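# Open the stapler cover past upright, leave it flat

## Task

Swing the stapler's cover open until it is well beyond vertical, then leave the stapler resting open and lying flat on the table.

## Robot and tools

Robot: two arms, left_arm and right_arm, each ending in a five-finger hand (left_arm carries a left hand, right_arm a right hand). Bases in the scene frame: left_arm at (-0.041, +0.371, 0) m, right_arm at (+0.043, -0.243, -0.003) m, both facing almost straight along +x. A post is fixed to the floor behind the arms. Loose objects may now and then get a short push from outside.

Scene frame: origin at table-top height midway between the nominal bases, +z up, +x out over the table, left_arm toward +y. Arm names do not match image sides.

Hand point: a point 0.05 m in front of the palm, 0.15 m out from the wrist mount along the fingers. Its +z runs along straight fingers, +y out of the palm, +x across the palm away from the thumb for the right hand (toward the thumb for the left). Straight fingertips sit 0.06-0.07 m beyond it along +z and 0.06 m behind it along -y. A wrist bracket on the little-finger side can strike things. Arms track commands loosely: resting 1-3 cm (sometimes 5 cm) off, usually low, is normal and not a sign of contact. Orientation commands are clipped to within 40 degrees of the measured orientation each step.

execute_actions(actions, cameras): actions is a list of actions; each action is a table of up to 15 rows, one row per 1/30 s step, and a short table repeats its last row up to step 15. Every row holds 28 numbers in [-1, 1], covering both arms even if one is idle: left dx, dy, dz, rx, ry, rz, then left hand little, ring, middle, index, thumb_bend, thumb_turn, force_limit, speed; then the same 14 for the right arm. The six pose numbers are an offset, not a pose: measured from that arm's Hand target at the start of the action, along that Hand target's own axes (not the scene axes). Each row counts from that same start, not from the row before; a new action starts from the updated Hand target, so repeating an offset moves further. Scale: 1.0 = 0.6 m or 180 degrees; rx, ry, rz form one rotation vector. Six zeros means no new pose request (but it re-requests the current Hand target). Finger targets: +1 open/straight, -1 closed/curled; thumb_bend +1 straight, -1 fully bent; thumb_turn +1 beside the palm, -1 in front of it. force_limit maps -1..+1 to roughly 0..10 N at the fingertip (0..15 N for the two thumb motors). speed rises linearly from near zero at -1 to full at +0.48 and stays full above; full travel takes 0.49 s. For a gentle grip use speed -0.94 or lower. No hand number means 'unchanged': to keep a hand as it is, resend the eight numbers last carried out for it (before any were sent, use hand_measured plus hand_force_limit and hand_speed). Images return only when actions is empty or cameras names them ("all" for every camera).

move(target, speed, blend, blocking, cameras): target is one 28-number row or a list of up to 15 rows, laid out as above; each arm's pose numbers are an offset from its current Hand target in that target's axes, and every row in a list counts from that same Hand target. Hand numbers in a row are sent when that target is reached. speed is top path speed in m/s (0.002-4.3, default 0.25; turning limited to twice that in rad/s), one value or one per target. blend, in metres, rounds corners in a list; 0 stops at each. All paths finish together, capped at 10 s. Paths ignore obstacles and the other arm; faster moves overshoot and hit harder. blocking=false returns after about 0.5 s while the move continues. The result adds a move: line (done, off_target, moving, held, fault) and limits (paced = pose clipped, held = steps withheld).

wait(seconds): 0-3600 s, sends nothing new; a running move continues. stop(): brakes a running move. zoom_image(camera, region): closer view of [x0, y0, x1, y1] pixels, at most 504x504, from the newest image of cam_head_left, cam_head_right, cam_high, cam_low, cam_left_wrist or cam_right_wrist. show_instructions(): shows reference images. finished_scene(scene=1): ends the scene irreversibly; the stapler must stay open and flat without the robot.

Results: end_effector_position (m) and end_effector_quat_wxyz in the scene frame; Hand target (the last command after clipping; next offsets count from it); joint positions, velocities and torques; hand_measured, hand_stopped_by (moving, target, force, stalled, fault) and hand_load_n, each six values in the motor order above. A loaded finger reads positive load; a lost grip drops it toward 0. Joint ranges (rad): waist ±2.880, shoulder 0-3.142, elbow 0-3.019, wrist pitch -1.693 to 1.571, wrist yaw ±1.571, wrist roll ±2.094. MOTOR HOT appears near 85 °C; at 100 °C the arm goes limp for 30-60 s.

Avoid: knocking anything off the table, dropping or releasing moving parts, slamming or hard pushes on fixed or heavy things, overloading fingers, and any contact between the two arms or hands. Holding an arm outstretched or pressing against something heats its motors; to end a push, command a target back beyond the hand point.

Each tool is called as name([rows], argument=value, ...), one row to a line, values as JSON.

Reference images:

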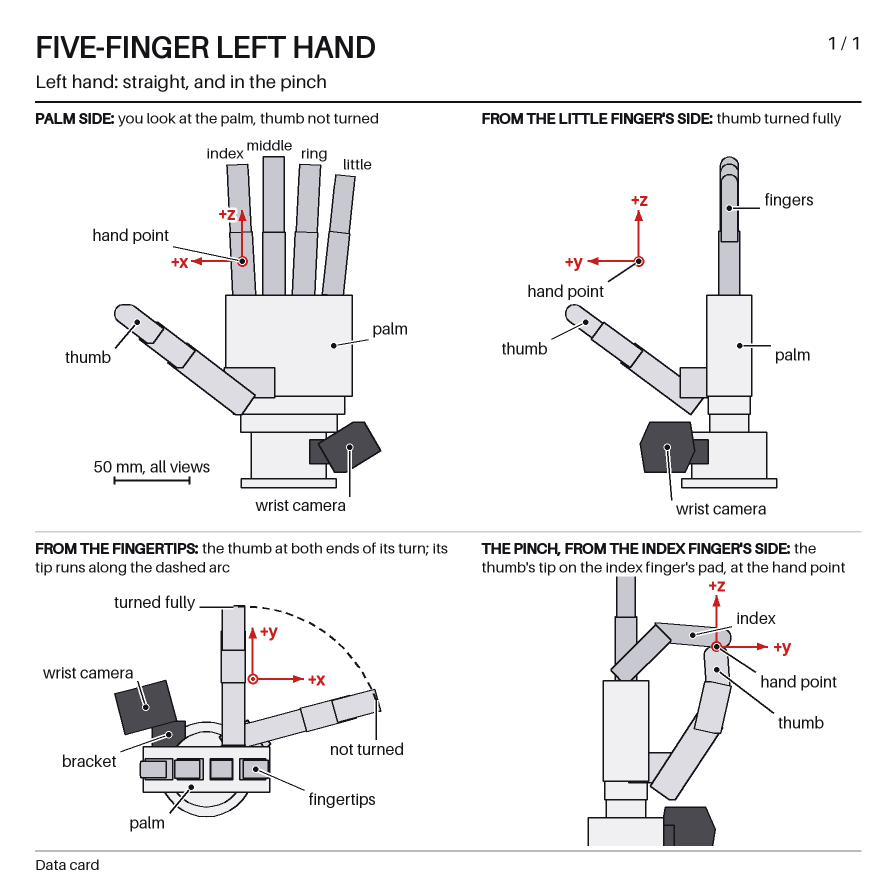

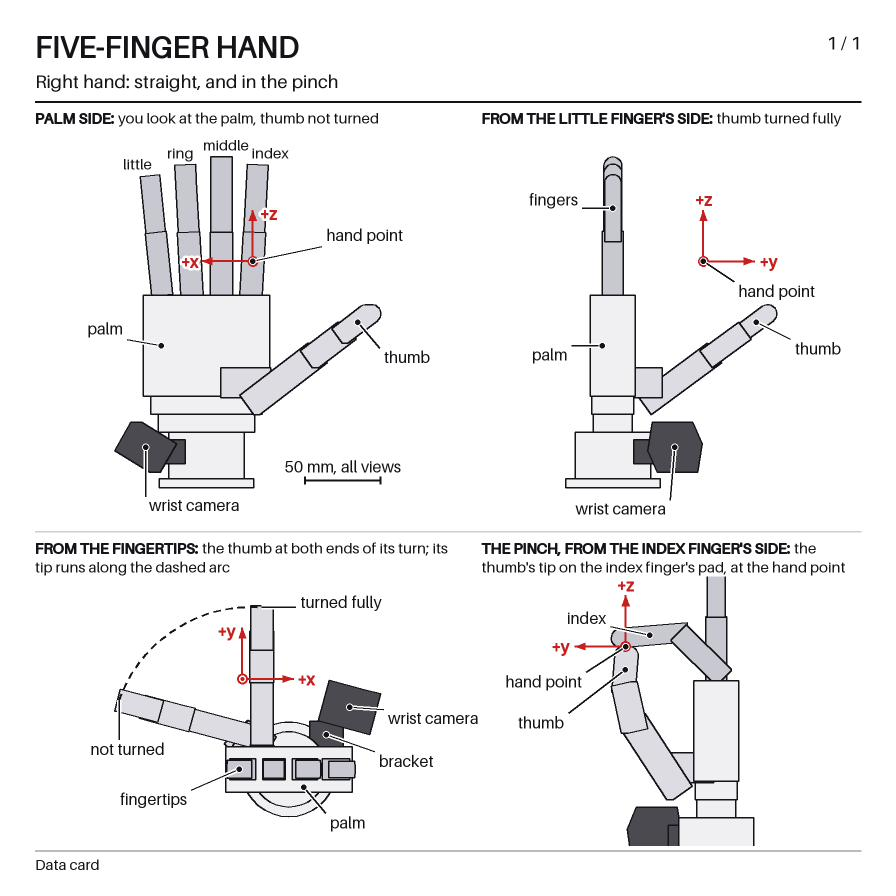

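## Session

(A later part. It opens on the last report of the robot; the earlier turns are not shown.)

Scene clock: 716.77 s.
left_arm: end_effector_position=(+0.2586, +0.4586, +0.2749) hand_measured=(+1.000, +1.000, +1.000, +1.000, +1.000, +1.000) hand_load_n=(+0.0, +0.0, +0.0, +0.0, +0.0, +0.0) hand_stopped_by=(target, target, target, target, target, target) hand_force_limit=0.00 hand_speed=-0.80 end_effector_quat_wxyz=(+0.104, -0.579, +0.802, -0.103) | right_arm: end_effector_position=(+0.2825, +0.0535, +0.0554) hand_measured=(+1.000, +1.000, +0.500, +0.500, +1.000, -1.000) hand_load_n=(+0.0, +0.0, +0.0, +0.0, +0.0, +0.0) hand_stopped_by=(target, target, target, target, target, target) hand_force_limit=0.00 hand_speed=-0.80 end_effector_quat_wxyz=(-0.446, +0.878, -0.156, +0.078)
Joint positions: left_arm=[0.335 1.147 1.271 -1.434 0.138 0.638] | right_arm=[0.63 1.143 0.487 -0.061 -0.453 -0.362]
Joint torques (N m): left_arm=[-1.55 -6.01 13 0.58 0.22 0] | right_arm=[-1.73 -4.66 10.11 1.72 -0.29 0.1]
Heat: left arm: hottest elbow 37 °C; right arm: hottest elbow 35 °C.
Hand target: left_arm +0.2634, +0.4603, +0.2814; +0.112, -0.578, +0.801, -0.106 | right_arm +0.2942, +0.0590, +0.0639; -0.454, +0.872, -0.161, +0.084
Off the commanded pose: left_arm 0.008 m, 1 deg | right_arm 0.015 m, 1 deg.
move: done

move(target=[0,0,0,0,0,0,1,1,1,1,1,1,0,-0.8,0,-0.164,-0.115,0,0,0,1,1,0.5,0.5,1,-1,0,-0.8], speed=0.15, cameras=["cam_head_left","cam_head_right","cam_high","cam_low","cam_right_wrist","cam_left_wrist"])

zoom_image(camera="cam_low", region=[530, 240, 600, 290])

zoom_image(camera="cam_head_right", region=[400, 360, 490, 460])

zoom_image(camera="cam_head_left", region=[400, 360, 490, 460])

zoom_image(camera="cam_left_wrist", region=[500, 340, 640, 440])

zoom_image(camera="cam_right_wrist", region=[480, 60, 780, 360])

Scene clock: 744.77 s.
left_arm: end_effector_position=(+0.2586, +0.4586, +0.2749) hand_measured=(+1.000, +1.000, +1.000, +1.000, +1.000, +1.000) hand_load_n=(+0.0, +0.0, +0.0, +0.0, +0.0, +0.0) hand_stopped_by=(target, target, target, target, target, target) hand_force_limit=0.00 hand_speed=-0.80 end_effector_quat_wxyz=(+0.104, -0.579, +0.802, -0.103) | right_arm: end_effector_position=(+0.2837, +0.0547, +0.1647) hand_measured=(+1.000, +1.000, +0.500, +0.500, +1.000, -1.000) hand_load_n=(+0.0, +0.0, +0.0, +0.0, +0.0, +0.0) hand_stopped_by=(target, target, target, target, target, target) hand_force_limit=0.00 hand_speed=-0.80 end_effector_quat_wxyz=(-0.444, +0.879, -0.158, +0.075)
Joint positions: left_arm=[0.335 1.147 1.271 -1.434 0.138 0.638] | right_arm=[0.63 0.97 0.704 -0.457 -0.453 -0.359]
Joint torques (N m): left_arm=[-1.9 -5.89 13.05 0.64 0.24 -0.03] | right_arm=[-1.55 -4.84 12.85 0.9 -0.34 0.1]
Heat: left arm: hottest elbow 37 °C; right arm: hottest elbow 35 °C.
Hand target: left_arm +0.2634, +0.4603, +0.2814; +0.112, -0.578, +0.801, -0.106 | right_arm +0.2941, +0.0589, +0.1840; -0.454, +0.872, -0.161, +0.084
Off the commanded pose: left_arm 0.008 m, 1 deg | right_arm 0.022 m, 2 deg.
move: off_target (right_arm)
cam_right_wrist: T_world_to_cam=[[0.04471, -0.65212, -0.7568, 0.14688], [-0.97495, -0.19371, 0.10931, 0.27486], [-0.21789, 0.73295, -0.64444, 0.23722]] pos_world=[0.3131, -0.02484, 0.23398]

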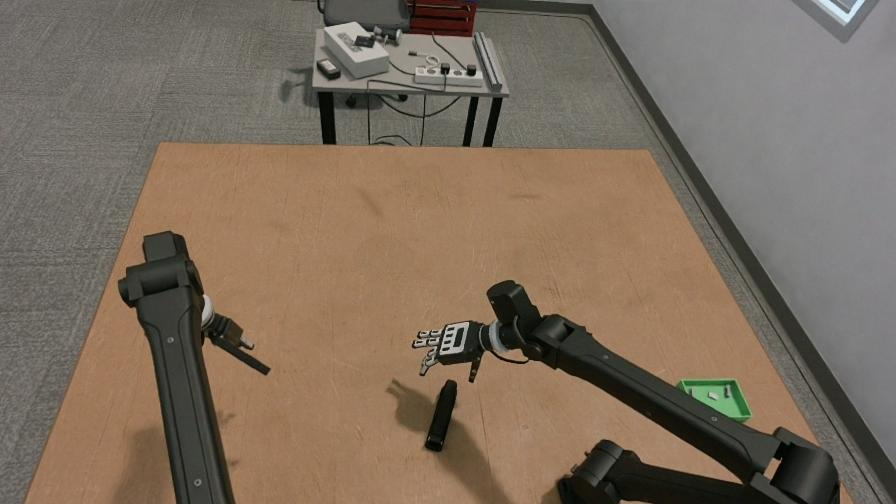

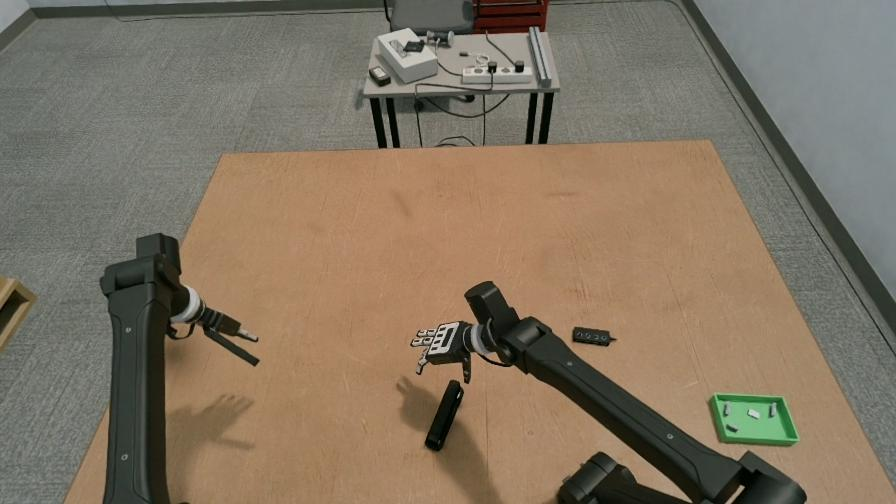

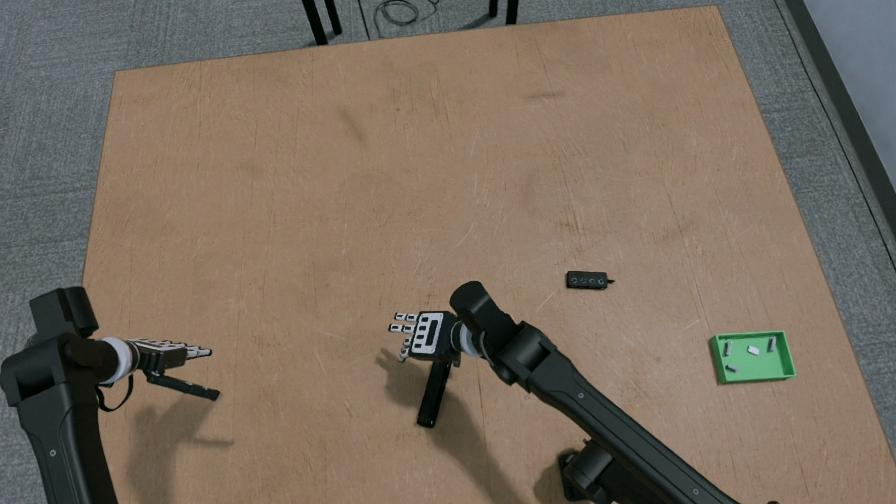

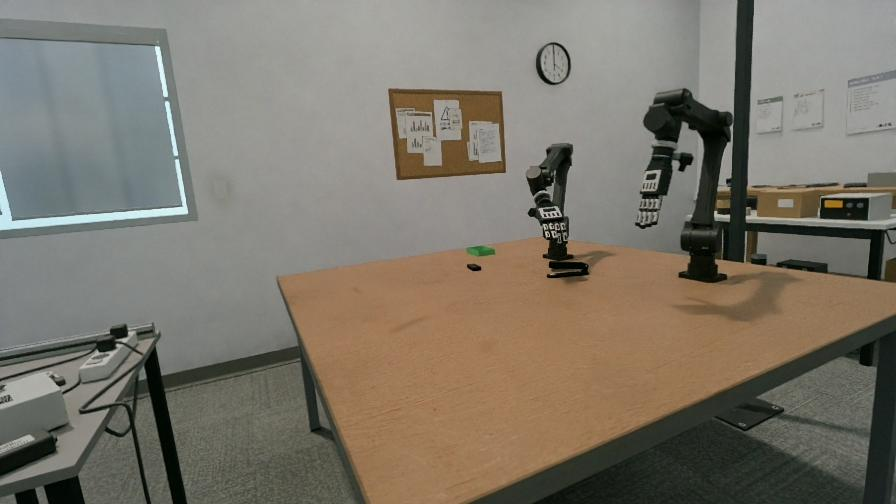

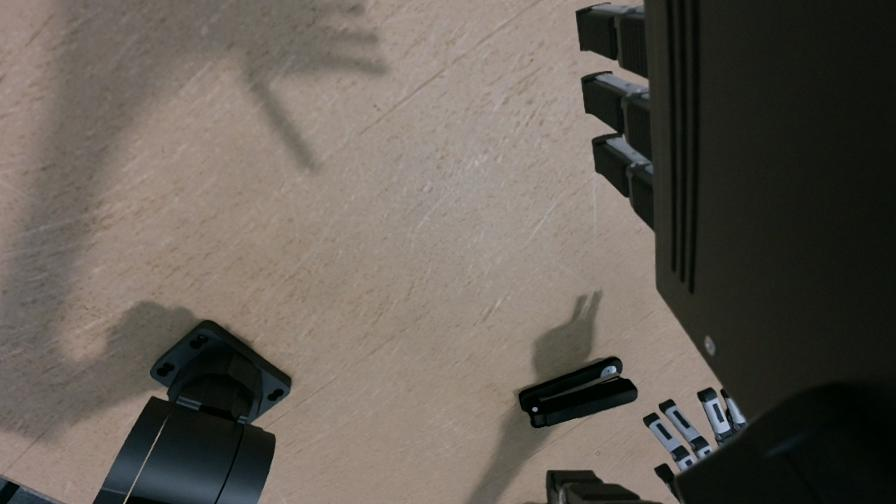

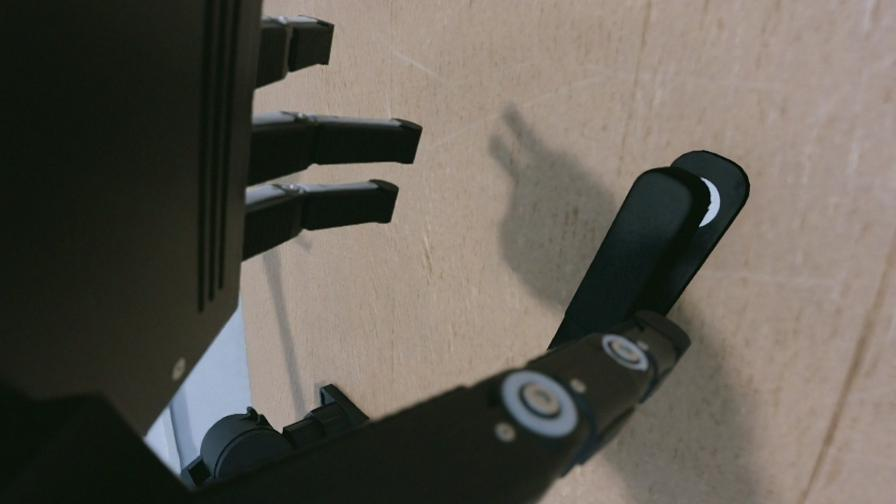

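Scaled by 7.200 from the camera's image (finer frame: 1280x720).

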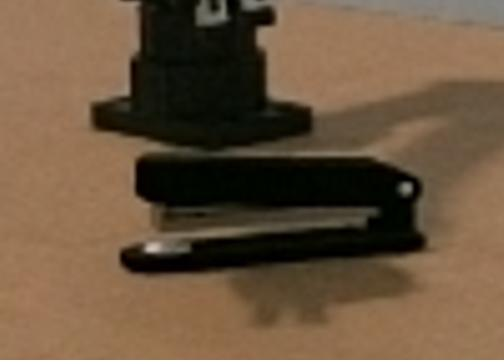

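Scaled by 5.040 from the camera's image (finer frame: 1280x720).

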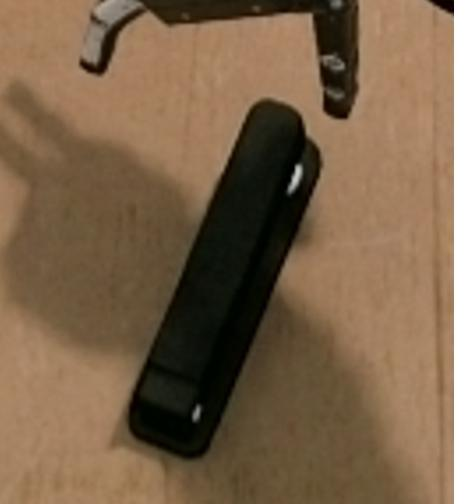

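Scaled by 5.040 from the camera's image (finer frame: 1280x720).

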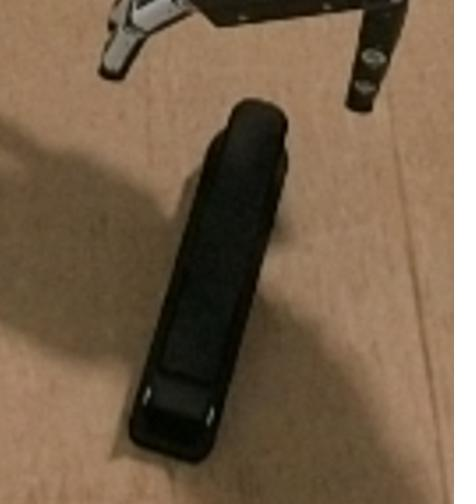

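Scaled by 3.600 from the camera's image (finer frame: 1280x720).

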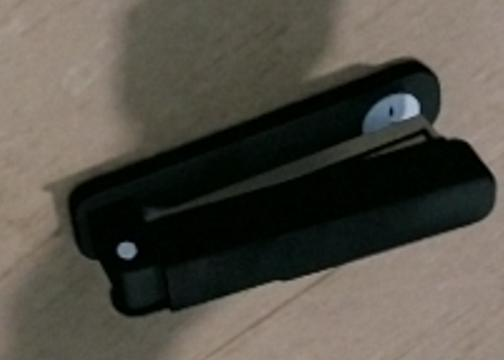

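Scaled by 1.680 from the camera's image (finer frame: 1280x720).

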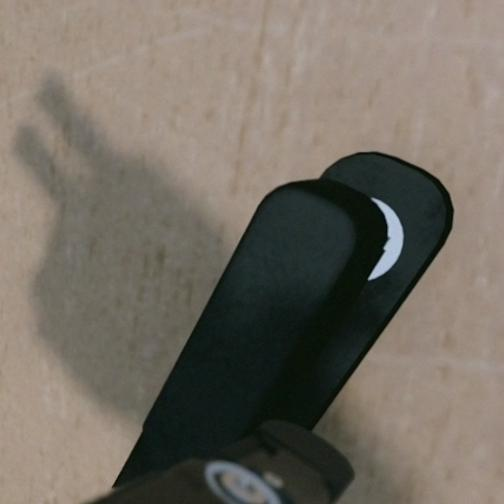

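move(target=[0,0,0,0,0,0,1,1,1,1,1,1,0,-0.8,0.1715,0.0510,-0.1193,-0.3014,-0.0998,0.0583,-1,-1,-1,1,1,-1,0,0], speed=0.2, cameras=["cam_head_right","cam_low","cam_right_wrist"])

Scene clock: 900.33 s.
left_arm: end_effector_position=(+0.2586, +0.4586, +0.2749) hand_measured=(+1.000, +1.000, +1.000, +1.000, +1.000, +1.000) hand_load_n=(+0.0, +0.0, +0.0, +0.0, +0.0, +0.0) hand_stopped_by=(target, target, target, target, target, target) hand_force_limit=0.00 hand_speed=-0.80 end_effector_quat_wxyz=(+0.104, -0.579, +0.802, -0.103) | right_arm: end_effector_position=(+0.3504, -0.0479, +0.1961) hand_measured=(-1.000, -1.000, -1.000, +1.000, +1.000, -1.000) hand_load_n=(+0.0, +0.0, +0.0, +0.0, +0.0, +0.0) hand_stopped_by=(target, target, target, target, target, target) hand_force_limit=0.00 hand_speed=0.00 end_effector_quat_wxyz=(-0.029, +0.966, -0.189, -0.176)
Joint positions: left_arm=[0.335 1.147 1.271 -1.434 0.138 0.638] | right_arm=[0.457 1.636 1.472 -1.653 -0.262 -0.741]
Joint torques (N m): left_arm=[-2.32 -6.3 13.09 0.73 0.23 -0.01] | right_arm=[-2.08 -10.05 11.02 -0.92 -0.02 -0.15]
Heat: left arm: hottest elbow 38 °C; right arm: hottest elbow 44 °C.
Hand target: left_arm +0.2634, +0.4603, +0.2814; +0.112, -0.578, +0.801, -0.106 | right_arm +0.3629, -0.0490, +0.2001; -0.033, +0.967, -0.187, -0.171
Off the commanded pose: left_arm 0.008 m, 1 deg | right_arm 0.013 m, 1 deg.
move: off_target (right_arm)
cam_right_wrist: T_world_to_cam=[[-0.11485, -0.99174, -0.05701, 0.00327], [-0.66406, 0.03396, 0.74691, 0.09348], [-0.7388, 0.12364, -0.66248, 0.50406]] pos_world=[0.43485, -0.06226, 0.2643]

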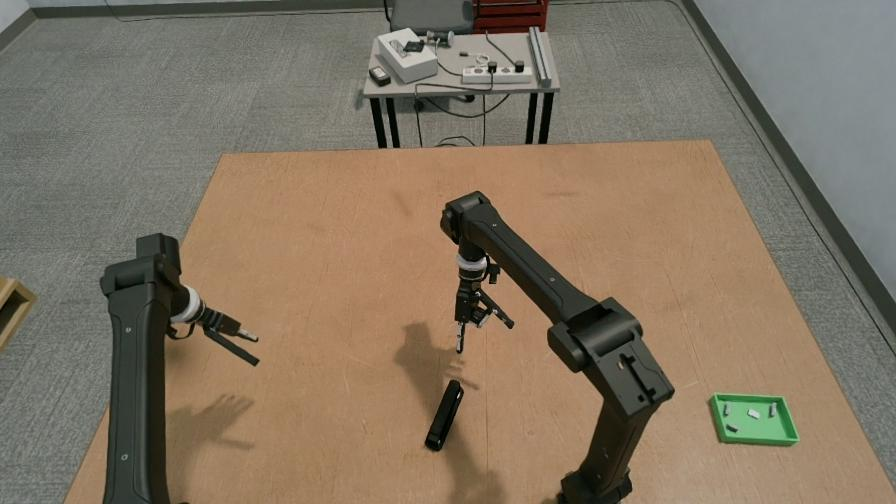

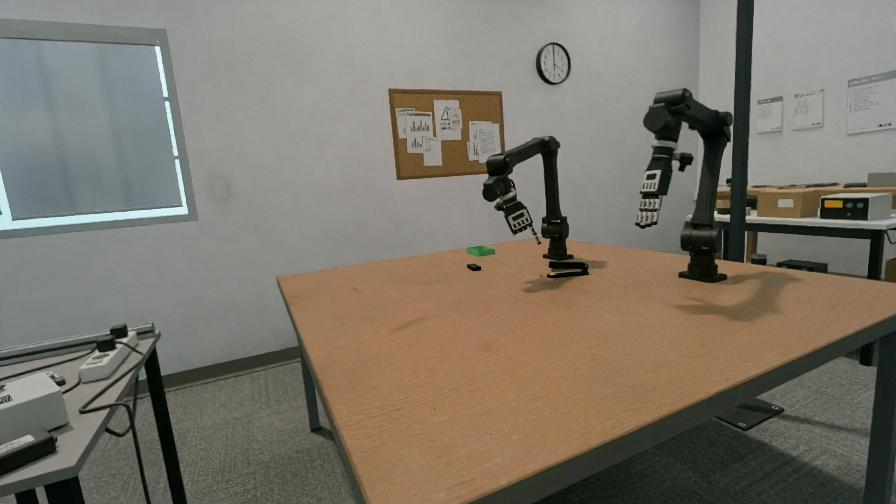

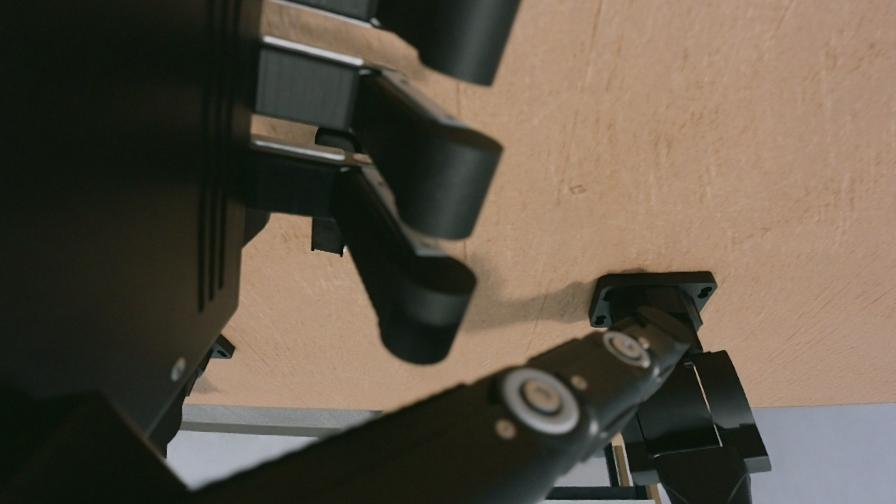

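move(target=[0.6658,-0.1715,0.1563,0.2865,0.2352,0.4829,1,1,0.5,0.5,1,-1,0,0,0,0,0,0,0,0,-1,-1,-1,1,1,-1,0,0], speed=0.2, cameras=["cam_head_left","cam_head_right","cam_low","cam_left_wrist"])

Scene clock: 917.50 s.
left_arm: end_effector_position=(+0.2525, +0.0552, +0.1909) hand_measured=(+1.000, +1.000, +0.500, +0.500, +1.000, -1.000) hand_load_n=(+0.0, +0.0, +0.0, +0.0, +0.0, +0.0) hand_stopped_by=(target, target, target, target, target, target) hand_force_limit=0.00 hand_speed=0.00 end_effector_quat_wxyz=(+0.092, +0.251, +0.839, -0.475) | right_arm: end_effector_position=(+0.3505, -0.0479, +0.1961) hand_measured=(-1.000, -1.000, -1.000, +1.000, +1.000, -1.000) hand_load_n=(+0.0, +0.0, +0.0, +0.0, +0.0, -0.5) hand_stopped_by=(target, target, target, target, target, target) hand_force_limit=0.00 hand_speed=0.00 end_effector_quat_wxyz=(-0.029, +0.966, -0.189, -0.176)
Joint positions: left_arm=[-0.552 1.196 0.944 -0.712 0.866 1.315] | right_arm=[0.457 1.636 1.472 -1.653 -0.262 -0.742]
Joint torques (N m): left_arm=[-2.14 -6.48 14.24 1.74 0.8 0.08] | right_arm=[-1.79 -9.99 10.97 -1.11 -0.01 -0.15]
Heat: left arm: hottest elbow 38 °C; right arm: hottest elbow 43 °C.
Hand target: left_arm +0.2624, +0.0452, +0.1997; +0.103, +0.263, +0.832, -0.479 | right_arm +0.3629, -0.0490, +0.2001; -0.033, +0.967, -0.187, -0.171
Off the commanded pose: left_arm 0.017 m, 2 deg | right_arm 0.013 m, 1 deg.
move: off_target (left_arm)
cam_left_wrist: T_world_to_cam=[[-0.73482, -0.34062, 0.58653, 0.09616], [-0.55593, 0.79787, -0.23313, 0.14286], [-0.38856, -0.49738, -0.77565, 0.38686]] pos_world=[0.3004, 0.11119, 0.27697]

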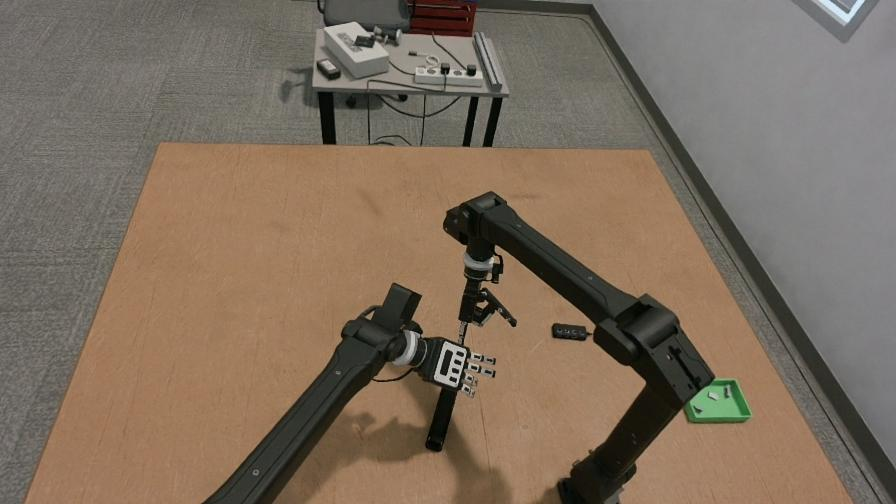

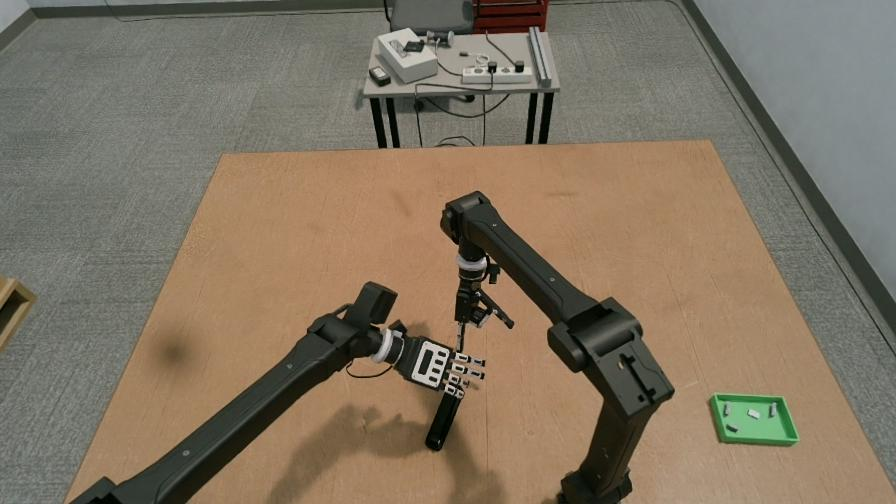

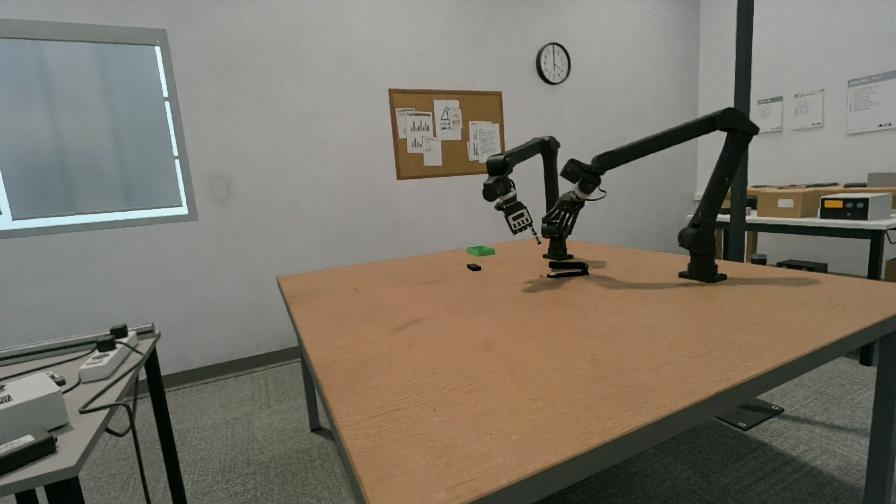

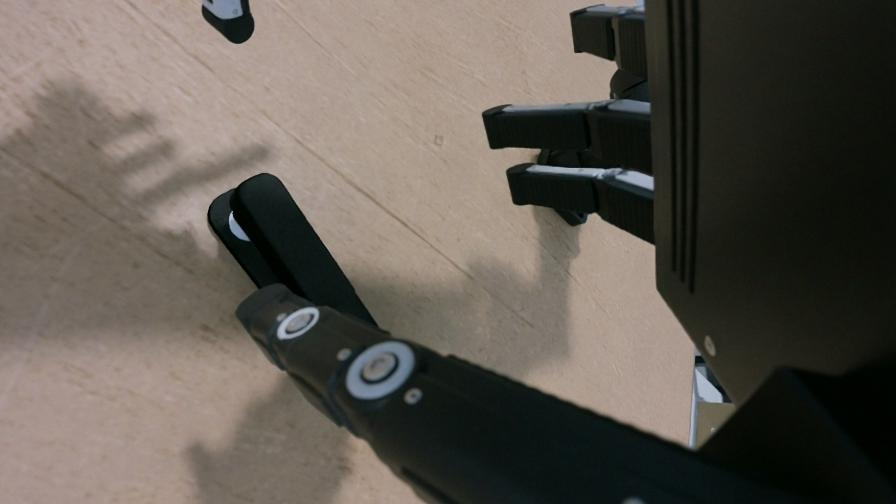

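zoom_image(camera="cam_left_wrist", region=[180, 150, 400, 350])

zoom_image(camera="cam_head_left", region=[400, 310, 520, 460])

zoom_image(camera="cam_head_right", region=[390, 310, 510, 460])

zoom_image(camera="cam_low", region=[500, 170, 620, 290])

Scaled by 2.291 from the camera's image (finer frame: 1280x720).

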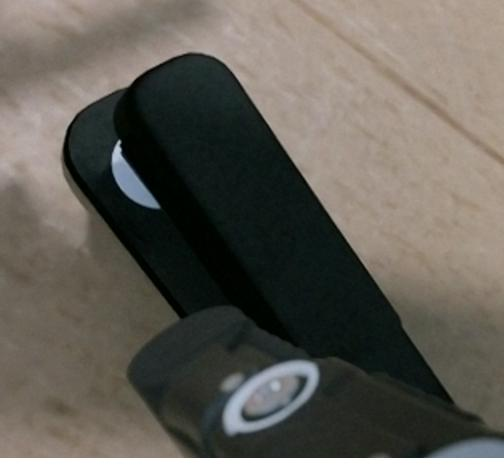

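Scaled by 3.360 from the camera's image (finer frame: 1280x720).

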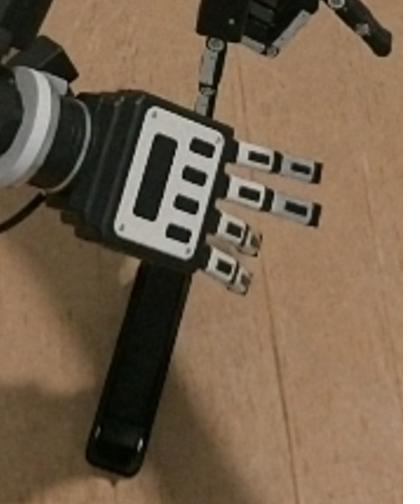

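Scaled by 3.360 from the camera's image (finer frame: 1280x720).

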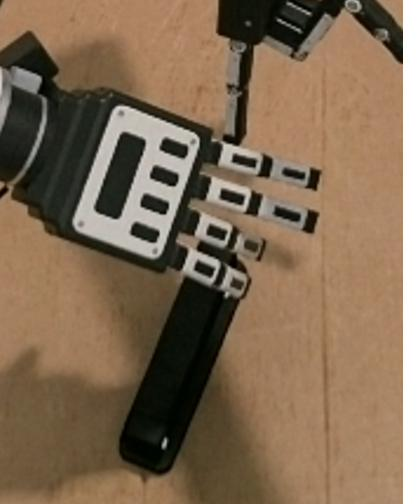

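Scaled by 4.200 from the camera's image (finer frame: 1280x720).

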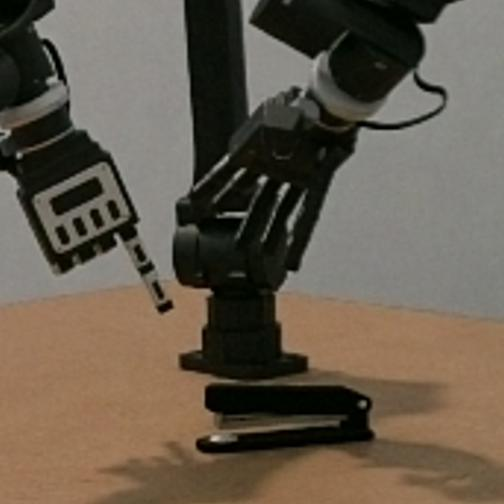

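move(target=[0.0187,0.0897,0.0992,0,0,0,1,1,0.5,0.5,1,-1,0,0,0,0,0,0,0,0,-1,-1,-1,1,1,-1,0,0], speed=0.12, cameras=["cam_head_left","cam_head_right","cam_low","cam_left_wrist"])

zoom_image(camera="cam_left_wrist", region=[180, 120, 440, 370])

zoom_image(camera="cam_head_left", region=[400, 330, 500, 460])

zoom_image(camera="cam_head_right", region=[400, 330, 500, 460])

zoom_image(camera="cam_low", region=[510, 190, 620, 290])

Scene clock: 1002.27 s.
left_arm: end_effector_position=(+0.2778, +0.0240, +0.1315) hand_measured=(+1.000, +1.000, +0.500, +0.500, +1.000, -1.000) hand_load_n=(+0.0, +0.0, +0.0, +0.0, +0.0, +0.5) hand_stopped_by=(target, target, target, target, target, target) hand_force_limit=0.00 hand_speed=0.00 end_effector_quat_wxyz=(+0.108, +0.264, +0.830, -0.480) | right_arm: end_effector_position=(+0.3505, -0.0479, +0.1961) hand_measured=(-1.000, -1.000, -1.000, +1.000, +1.000, -1.000) hand_load_n=(+0.5, +0.0, +0.0, +0.0, +0.0, +0.0) hand_stopped_by=(target, target, target, target, target, target) hand_force_limit=0.00 hand_speed=0.00 end_effector_quat_wxyz=(-0.029, +0.966, -0.189, -0.176)
Joint positions: left_arm=[-0.585 1.341 0.888 -0.449 0.853 1.292] | right_arm=[0.457 1.636 1.472 -1.653 -0.262 -0.742]
Joint torques (N m): left_arm=[-2.14 -8.23 10.47 1.8 0.5 -0.1] | right_arm=[-1.44 -9.88 11.1 -0.85 -0.01 -0.15]
Heat: left arm: hottest elbow 44 °C; right arm: hottest elbow 42 °C.
Hand target: left_arm +0.2769, +0.0202, +0.1242; +0.103, +0.263, +0.831, -0.479 | right_arm +0.3629, -0.0490, +0.2001; -0.033, +0.967, -0.187, -0.171
Off the commanded pose: left_arm 0.008 m, 1 deg | right_arm 0.013 m, 1 deg.
move: done
cam_left_wrist: T_world_to_cam=[[-0.76155, -0.31799, 0.56473, 0.14865], [-0.53581, 0.79913, -0.27257, 0.16755], [-0.36462, -0.51016, -0.77896, 0.32917]] pos_world=[0.323, 0.08131, 0.21813]

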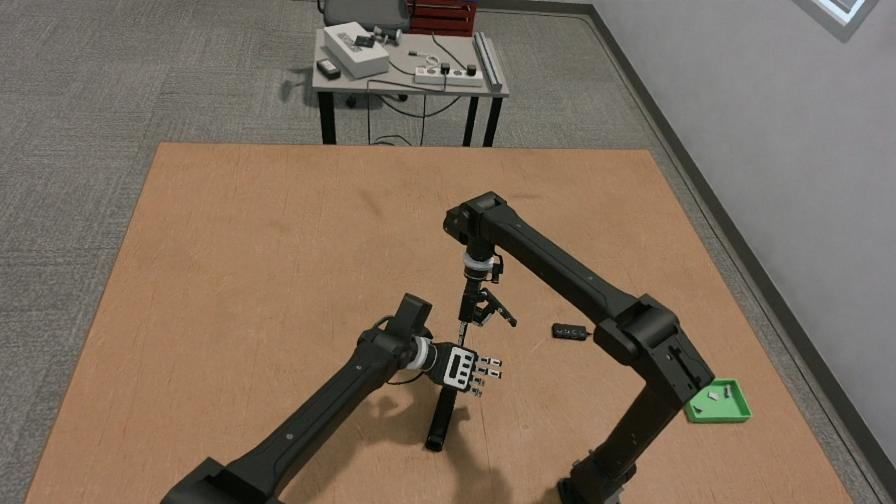

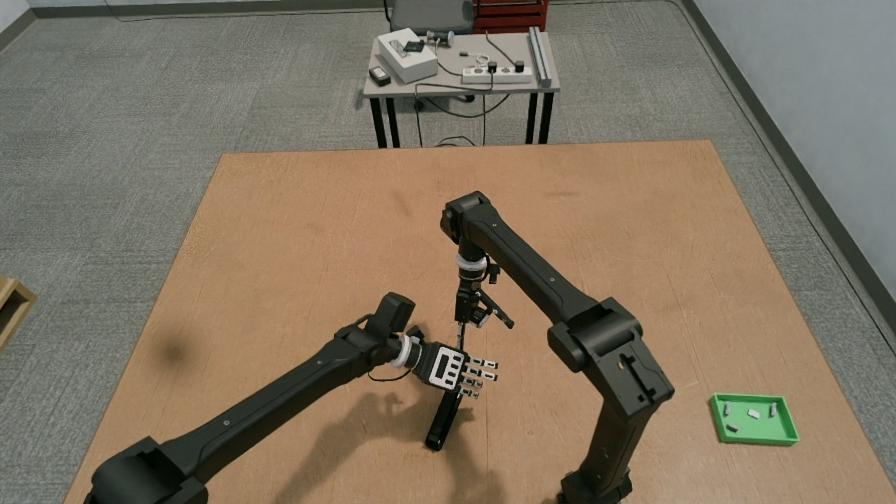

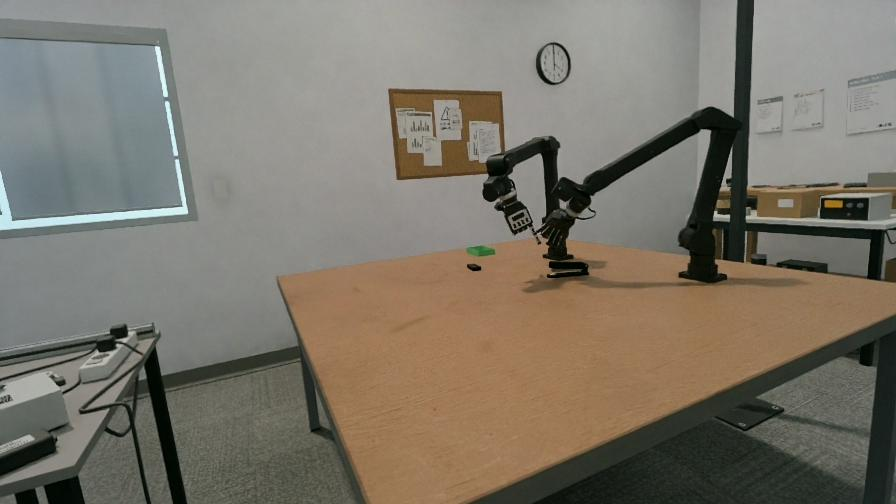

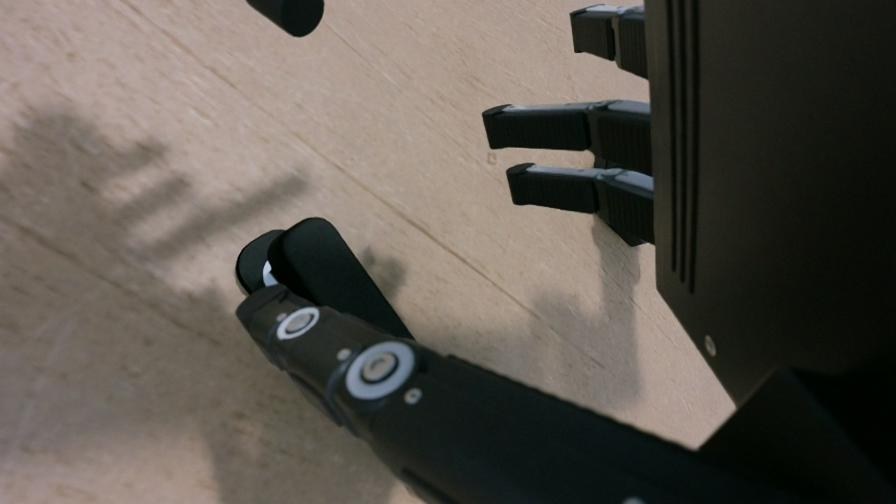

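Scaled by 1.938 from the camera's image (finer frame: 1280x720).

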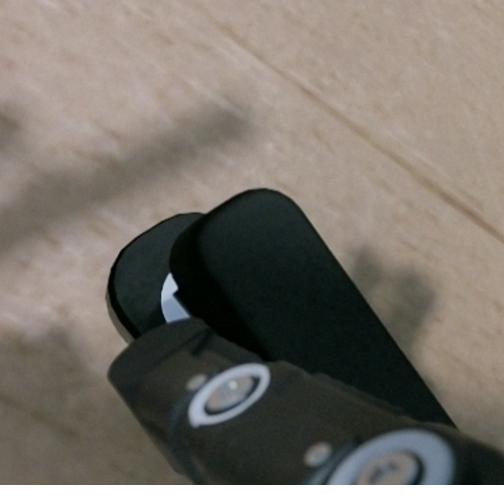

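Scaled by 3.877 from the camera's image (finer frame: 1280x720).

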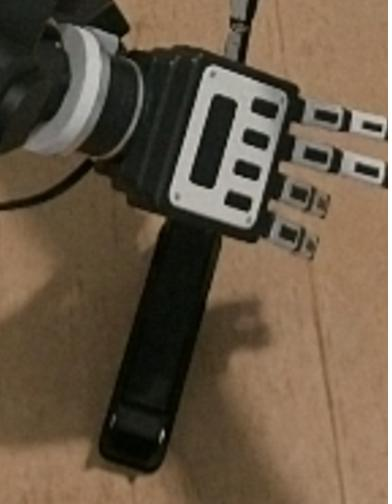

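Scaled by 3.877 from the camera's image (finer frame: 1280x720).

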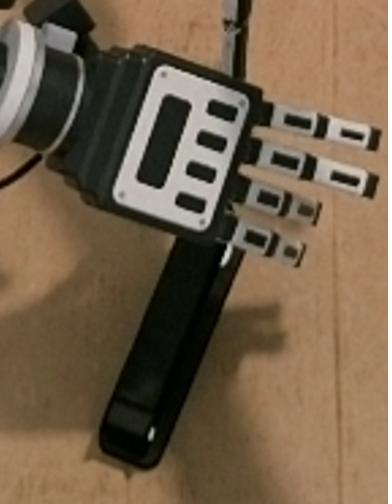

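Scaled by 4.582 from the camera's image (finer frame: 1280x720).

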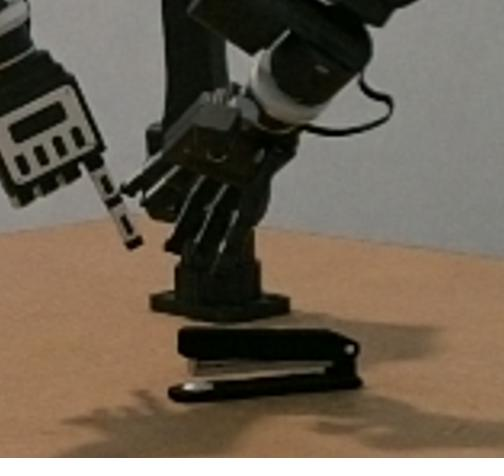

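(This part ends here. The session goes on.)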